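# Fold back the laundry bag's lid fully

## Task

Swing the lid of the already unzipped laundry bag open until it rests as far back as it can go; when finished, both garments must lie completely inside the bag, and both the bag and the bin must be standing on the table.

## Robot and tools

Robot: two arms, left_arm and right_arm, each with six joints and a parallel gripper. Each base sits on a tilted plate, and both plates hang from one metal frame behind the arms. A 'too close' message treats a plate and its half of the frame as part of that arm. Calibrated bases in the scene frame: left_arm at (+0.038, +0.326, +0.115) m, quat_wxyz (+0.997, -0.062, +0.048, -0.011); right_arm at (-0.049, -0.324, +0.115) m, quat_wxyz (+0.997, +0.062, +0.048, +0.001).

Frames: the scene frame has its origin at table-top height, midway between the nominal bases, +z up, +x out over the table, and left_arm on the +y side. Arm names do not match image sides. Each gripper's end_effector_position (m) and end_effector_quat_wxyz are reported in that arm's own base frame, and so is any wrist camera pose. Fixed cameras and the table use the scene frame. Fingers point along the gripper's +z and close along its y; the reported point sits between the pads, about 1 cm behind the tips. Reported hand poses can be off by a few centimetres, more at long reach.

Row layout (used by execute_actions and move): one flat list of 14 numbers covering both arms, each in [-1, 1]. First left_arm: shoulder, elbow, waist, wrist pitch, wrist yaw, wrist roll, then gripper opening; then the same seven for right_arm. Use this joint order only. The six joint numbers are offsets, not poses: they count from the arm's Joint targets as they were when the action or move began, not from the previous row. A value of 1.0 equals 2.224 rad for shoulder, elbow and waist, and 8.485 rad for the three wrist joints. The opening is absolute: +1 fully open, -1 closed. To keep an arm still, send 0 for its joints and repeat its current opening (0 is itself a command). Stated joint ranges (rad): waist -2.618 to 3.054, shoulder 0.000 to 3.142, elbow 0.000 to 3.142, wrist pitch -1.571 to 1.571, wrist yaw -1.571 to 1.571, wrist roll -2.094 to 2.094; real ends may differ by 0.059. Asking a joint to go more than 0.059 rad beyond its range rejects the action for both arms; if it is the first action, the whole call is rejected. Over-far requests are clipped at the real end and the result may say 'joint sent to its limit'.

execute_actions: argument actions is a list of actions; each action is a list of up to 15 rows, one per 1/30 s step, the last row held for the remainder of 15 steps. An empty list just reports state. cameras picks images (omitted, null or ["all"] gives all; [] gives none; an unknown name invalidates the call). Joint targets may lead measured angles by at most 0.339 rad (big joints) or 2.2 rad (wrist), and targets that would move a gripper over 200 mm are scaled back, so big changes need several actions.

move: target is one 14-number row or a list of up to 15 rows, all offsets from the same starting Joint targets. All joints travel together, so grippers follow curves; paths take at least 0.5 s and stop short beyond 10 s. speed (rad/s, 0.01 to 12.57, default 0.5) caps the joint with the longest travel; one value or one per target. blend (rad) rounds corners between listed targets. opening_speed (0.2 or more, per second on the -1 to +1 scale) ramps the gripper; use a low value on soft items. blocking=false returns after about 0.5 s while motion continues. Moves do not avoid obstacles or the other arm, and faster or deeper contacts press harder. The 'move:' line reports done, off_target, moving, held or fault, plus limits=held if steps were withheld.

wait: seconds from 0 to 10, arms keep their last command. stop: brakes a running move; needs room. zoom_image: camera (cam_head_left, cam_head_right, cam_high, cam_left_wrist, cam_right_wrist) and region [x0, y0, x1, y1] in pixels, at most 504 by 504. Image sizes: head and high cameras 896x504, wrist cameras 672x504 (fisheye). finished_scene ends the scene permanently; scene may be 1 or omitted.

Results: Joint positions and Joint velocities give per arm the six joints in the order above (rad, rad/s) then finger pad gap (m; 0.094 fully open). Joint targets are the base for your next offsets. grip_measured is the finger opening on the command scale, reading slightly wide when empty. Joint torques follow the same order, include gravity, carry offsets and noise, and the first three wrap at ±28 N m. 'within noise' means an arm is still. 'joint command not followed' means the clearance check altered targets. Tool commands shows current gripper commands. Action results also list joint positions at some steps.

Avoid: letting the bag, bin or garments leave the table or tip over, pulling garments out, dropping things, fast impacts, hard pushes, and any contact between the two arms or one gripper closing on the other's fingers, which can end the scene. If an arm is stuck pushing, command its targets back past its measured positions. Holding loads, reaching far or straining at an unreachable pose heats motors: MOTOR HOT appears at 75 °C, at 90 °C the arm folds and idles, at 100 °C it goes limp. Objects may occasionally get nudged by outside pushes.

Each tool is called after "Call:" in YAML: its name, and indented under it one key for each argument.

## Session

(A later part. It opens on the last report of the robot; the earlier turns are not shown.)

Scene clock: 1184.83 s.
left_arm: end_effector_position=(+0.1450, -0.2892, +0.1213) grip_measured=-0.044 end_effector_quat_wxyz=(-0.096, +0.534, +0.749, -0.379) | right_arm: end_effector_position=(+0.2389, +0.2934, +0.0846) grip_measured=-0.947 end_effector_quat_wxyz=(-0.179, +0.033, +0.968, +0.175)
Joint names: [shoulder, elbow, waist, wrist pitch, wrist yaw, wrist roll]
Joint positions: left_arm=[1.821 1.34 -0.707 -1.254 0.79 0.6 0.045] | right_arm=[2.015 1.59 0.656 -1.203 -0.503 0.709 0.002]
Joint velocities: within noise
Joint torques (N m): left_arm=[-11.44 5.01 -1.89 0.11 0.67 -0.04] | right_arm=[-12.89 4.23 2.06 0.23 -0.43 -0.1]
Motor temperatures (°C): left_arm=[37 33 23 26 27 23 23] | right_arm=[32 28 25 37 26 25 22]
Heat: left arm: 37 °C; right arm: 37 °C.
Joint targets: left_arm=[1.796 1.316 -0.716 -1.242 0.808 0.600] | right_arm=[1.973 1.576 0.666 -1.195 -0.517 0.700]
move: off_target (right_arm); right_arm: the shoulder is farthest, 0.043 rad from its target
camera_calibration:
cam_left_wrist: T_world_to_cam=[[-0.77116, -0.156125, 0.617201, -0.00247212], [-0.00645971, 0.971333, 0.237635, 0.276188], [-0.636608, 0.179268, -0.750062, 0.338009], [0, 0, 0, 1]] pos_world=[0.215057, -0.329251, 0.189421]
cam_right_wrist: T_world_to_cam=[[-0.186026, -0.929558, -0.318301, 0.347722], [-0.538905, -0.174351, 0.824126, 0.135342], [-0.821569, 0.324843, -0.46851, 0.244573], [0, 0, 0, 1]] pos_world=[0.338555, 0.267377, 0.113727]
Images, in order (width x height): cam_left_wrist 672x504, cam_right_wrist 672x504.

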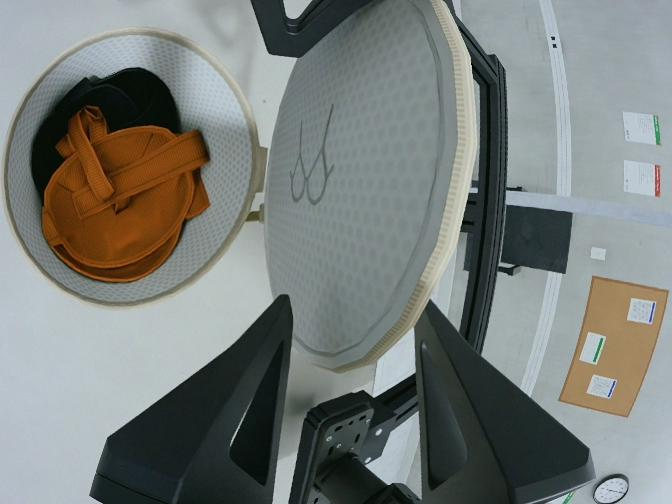

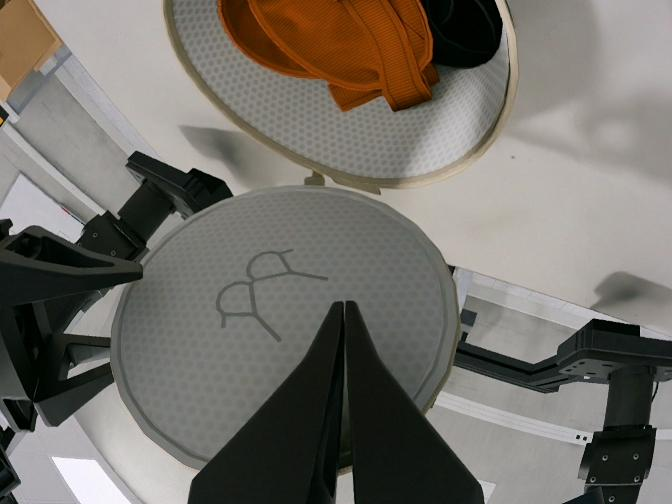

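Call:
move:
  target:
    - [-0.0027,0.0854,0.0477,-0.0375,-0.0057,0,-0.043,0,0,0,0,0,0,-0.95]
    - [-0.0027,0.0854,0.2,-0.0375,-0.0057,0,-0.043,0,0,0,0,0,0,-0.95]
  speed: [0.4,0.8]
  blend: 0.05
  cameras: ["cam_high","cam_right_wrist"]

Scene clock: 1196.07 s.
left_arm: end_effector_position=(+0.2307, -0.1885, +0.1605) grip_measured=-0.044 end_effector_quat_wxyz=(-0.084, +0.334, +0.858, -0.381) | right_arm: end_effector_position=(+0.2391, +0.2935, +0.0846) grip_measured=-0.947 end_effector_quat_wxyz=(-0.178, +0.033, +0.968, +0.176)
Joint names: [shoulder, elbow, waist, wrist pitch, wrist yaw, wrist roll]
Joint positions: left_arm=[1.815 1.48 -0.268 -1.552 0.751 0.6 0.045] | right_arm=[2.015 1.59 0.656 -1.202 -0.503 0.709 0.002]
Joint velocities: within noise
Joint torques (N m): left_arm=[-11.88 9.74 -1.39 -0.5 0.52 0] | right_arm=[-12.88 4.23 2.07 0.2 -0.44 -0.1]
Motor temperatures (°C): left_arm=[36 33 23 26 27 23 23] | right_arm=[36 28 25 35 26 25 22]
Heat: left arm: 36 °C; right arm: 36 °C.
Joint targets: left_arm=[1.790 1.506 -0.271 -1.560 0.760 0.600] | right_arm=[1.973 1.576 0.666 -1.195 -0.517 0.700]
move: off_target (right_arm); right_arm: the shoulder is farthest, 0.042 rad from its target
camera_calibration:
cam_right_wrist: T_world_to_cam=[[-0.18579, -0.929311, -0.31916, 0.347927], [-0.539649, -0.174937, 0.823514, 0.135878], [-0.821134, 0.325235, -0.469001, 0.244522], [0, 0, 0, 1]] pos_world=[0.338753, 0.267575, 0.113827]
Images, in order (width x height): cam_high 896x504, cam_right_wrist 672x504.

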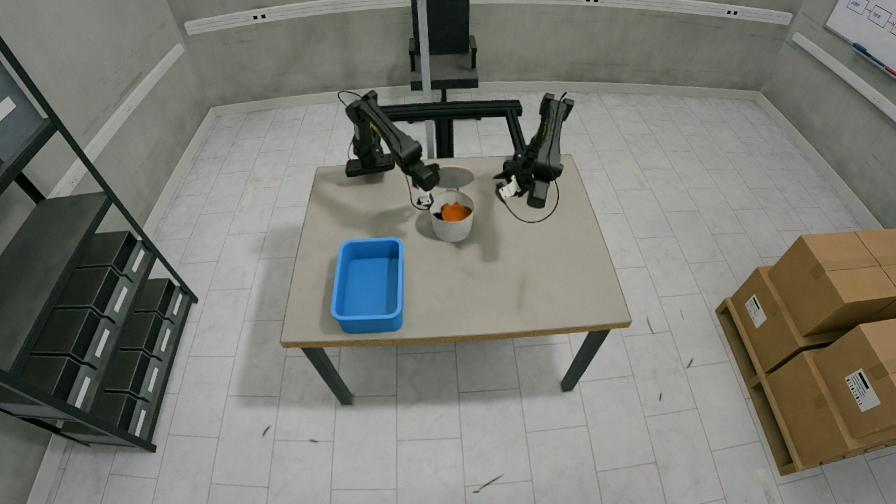

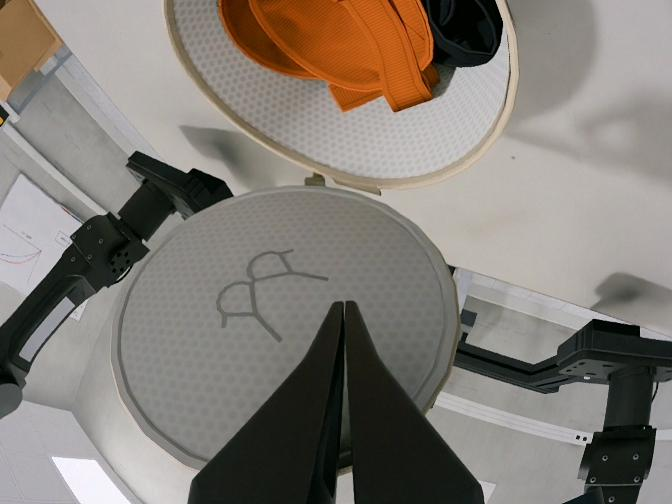

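Call:
move:
  target:
    - [0,0,0,0,0,0,-0.043,-0.0872,-0.071,0.054,0.0074,-0.0015,0,-0.95]
    - [0,0,0,0,0,0,-0.043,-0.1502,-0.1749,0.1075,0.0259,-0.0005,0,-0.95]
  speed: 0.25
  cameras: ["cam_head_left","cam_high","cam_right_wrist"]

Scene clock: 1204.83 s.
left_arm: end_effector_position=(+0.2304, -0.1884, +0.1605) grip_measured=-0.044 end_effector_quat_wxyz=(-0.085, +0.334, +0.858, -0.381) | right_arm: end_effector_position=(+0.1298, +0.3038, +0.1007) grip_measured=-0.947 end_effector_quat_wxyz=(-0.143, -0.105, +0.960, +0.218)
Joint names: [shoulder, elbow, waist, wrist pitch, wrist yaw, wrist roll]
Joint positions: left_arm=[1.815 1.48 -0.268 -1.553 0.751 0.6 0.045] | right_arm=[1.67 1.202 0.895 -0.985 -0.516 0.709 0.002]
Joint velocities: within noise
Joint torques (N m): left_arm=[-11.74 9.72 -1.44 -0.46 0.53 -0.04] | right_arm=[-9.07 4.48 1.65 0.55 -0.36 -0.11]
Motor temperatures (°C): left_arm=[37 34 23 26 27 23 23] | right_arm=[37 28 25 34 26 25 22]
Heat: left arm: 37 °C; right arm: 37 °C.
Joint targets: left_arm=[1.790 1.506 -0.271 -1.560 0.760 0.600] | right_arm=[1.638 1.187 0.905 -0.975 -0.522 0.700]
move: done
camera_calibration:
cam_right_wrist: T_world_to_cam=[[0.0781486, -0.891546, -0.446137, 0.309347], [-0.559709, -0.409559, 0.720408, 0.149751], [-0.824996, 0.193408, -0.531013, 0.205731], [0, 0, 0, 1]] pos_world=[0.229369, 0.297339, 0.139375]
Images, in order (width x height): cam_head_left 896x504, cam_high 896x504, cam_right_wrist 672x504.

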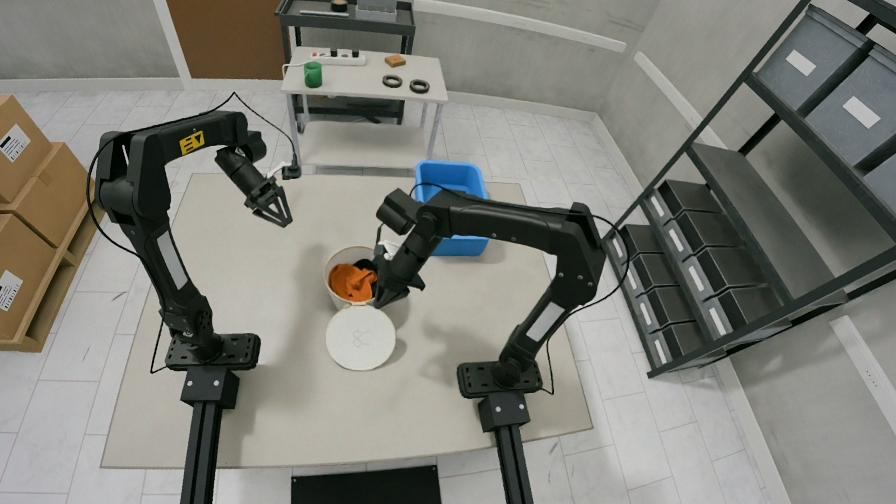

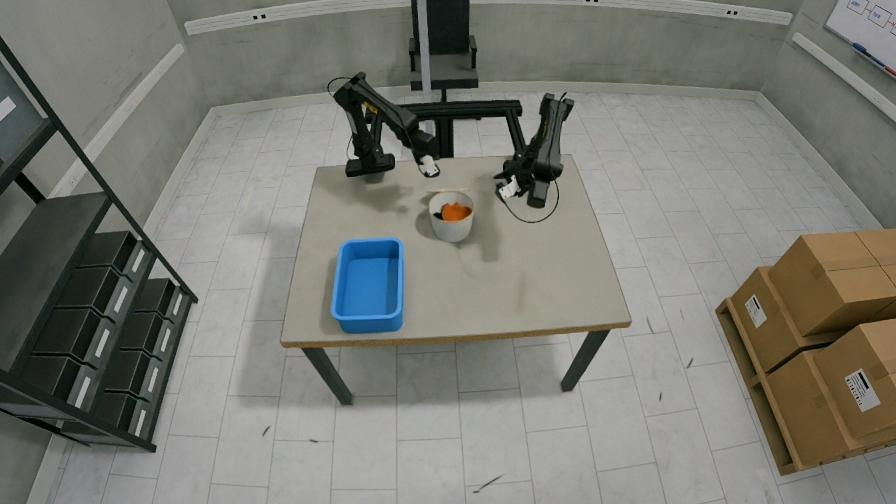

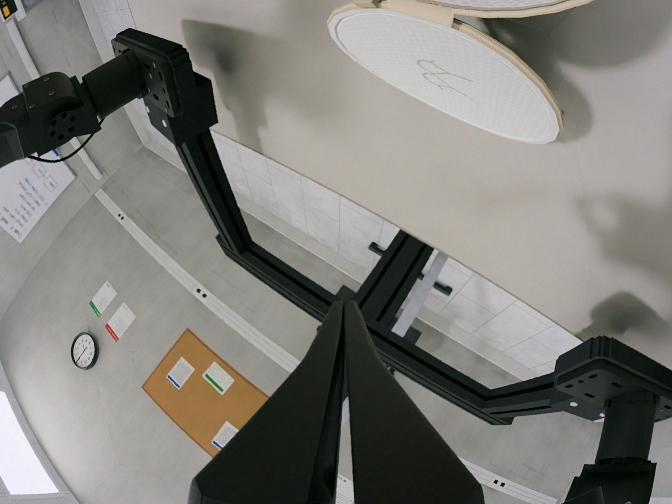

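Call:
zoom_image:
  camera: "cam_right_wrist"
  region: [300, 0, 620, 240]

Call:
zoom_image:
  camera: "cam_high"
  region: [400, 160, 500, 260]

Scaled by 1.575 from the camera's 672x504 image, which has a finer 960x720 frame.

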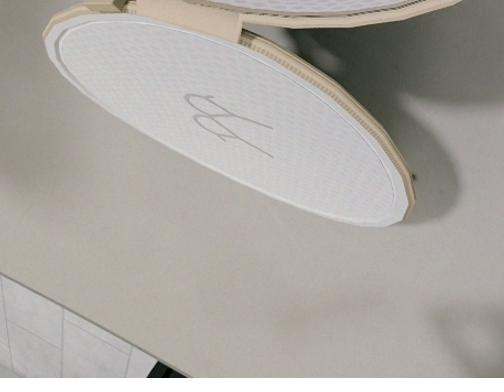

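Scaled by 5.040 from the camera's 896x504 image, which has a finer 1280x720 frame.

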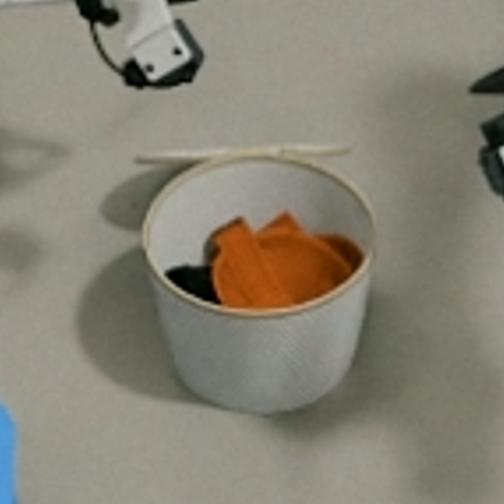

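Call:
zoom_image:
  camera: "cam_head_left"
  region: [300, 230, 430, 390]

Scaled by 3.150 from the camera's 896x504 image, which has a finer 1280x720 frame.

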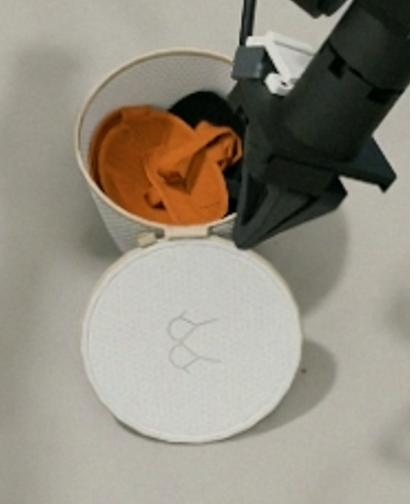

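Call:
finished_scene:

The scene is finished: the task was done.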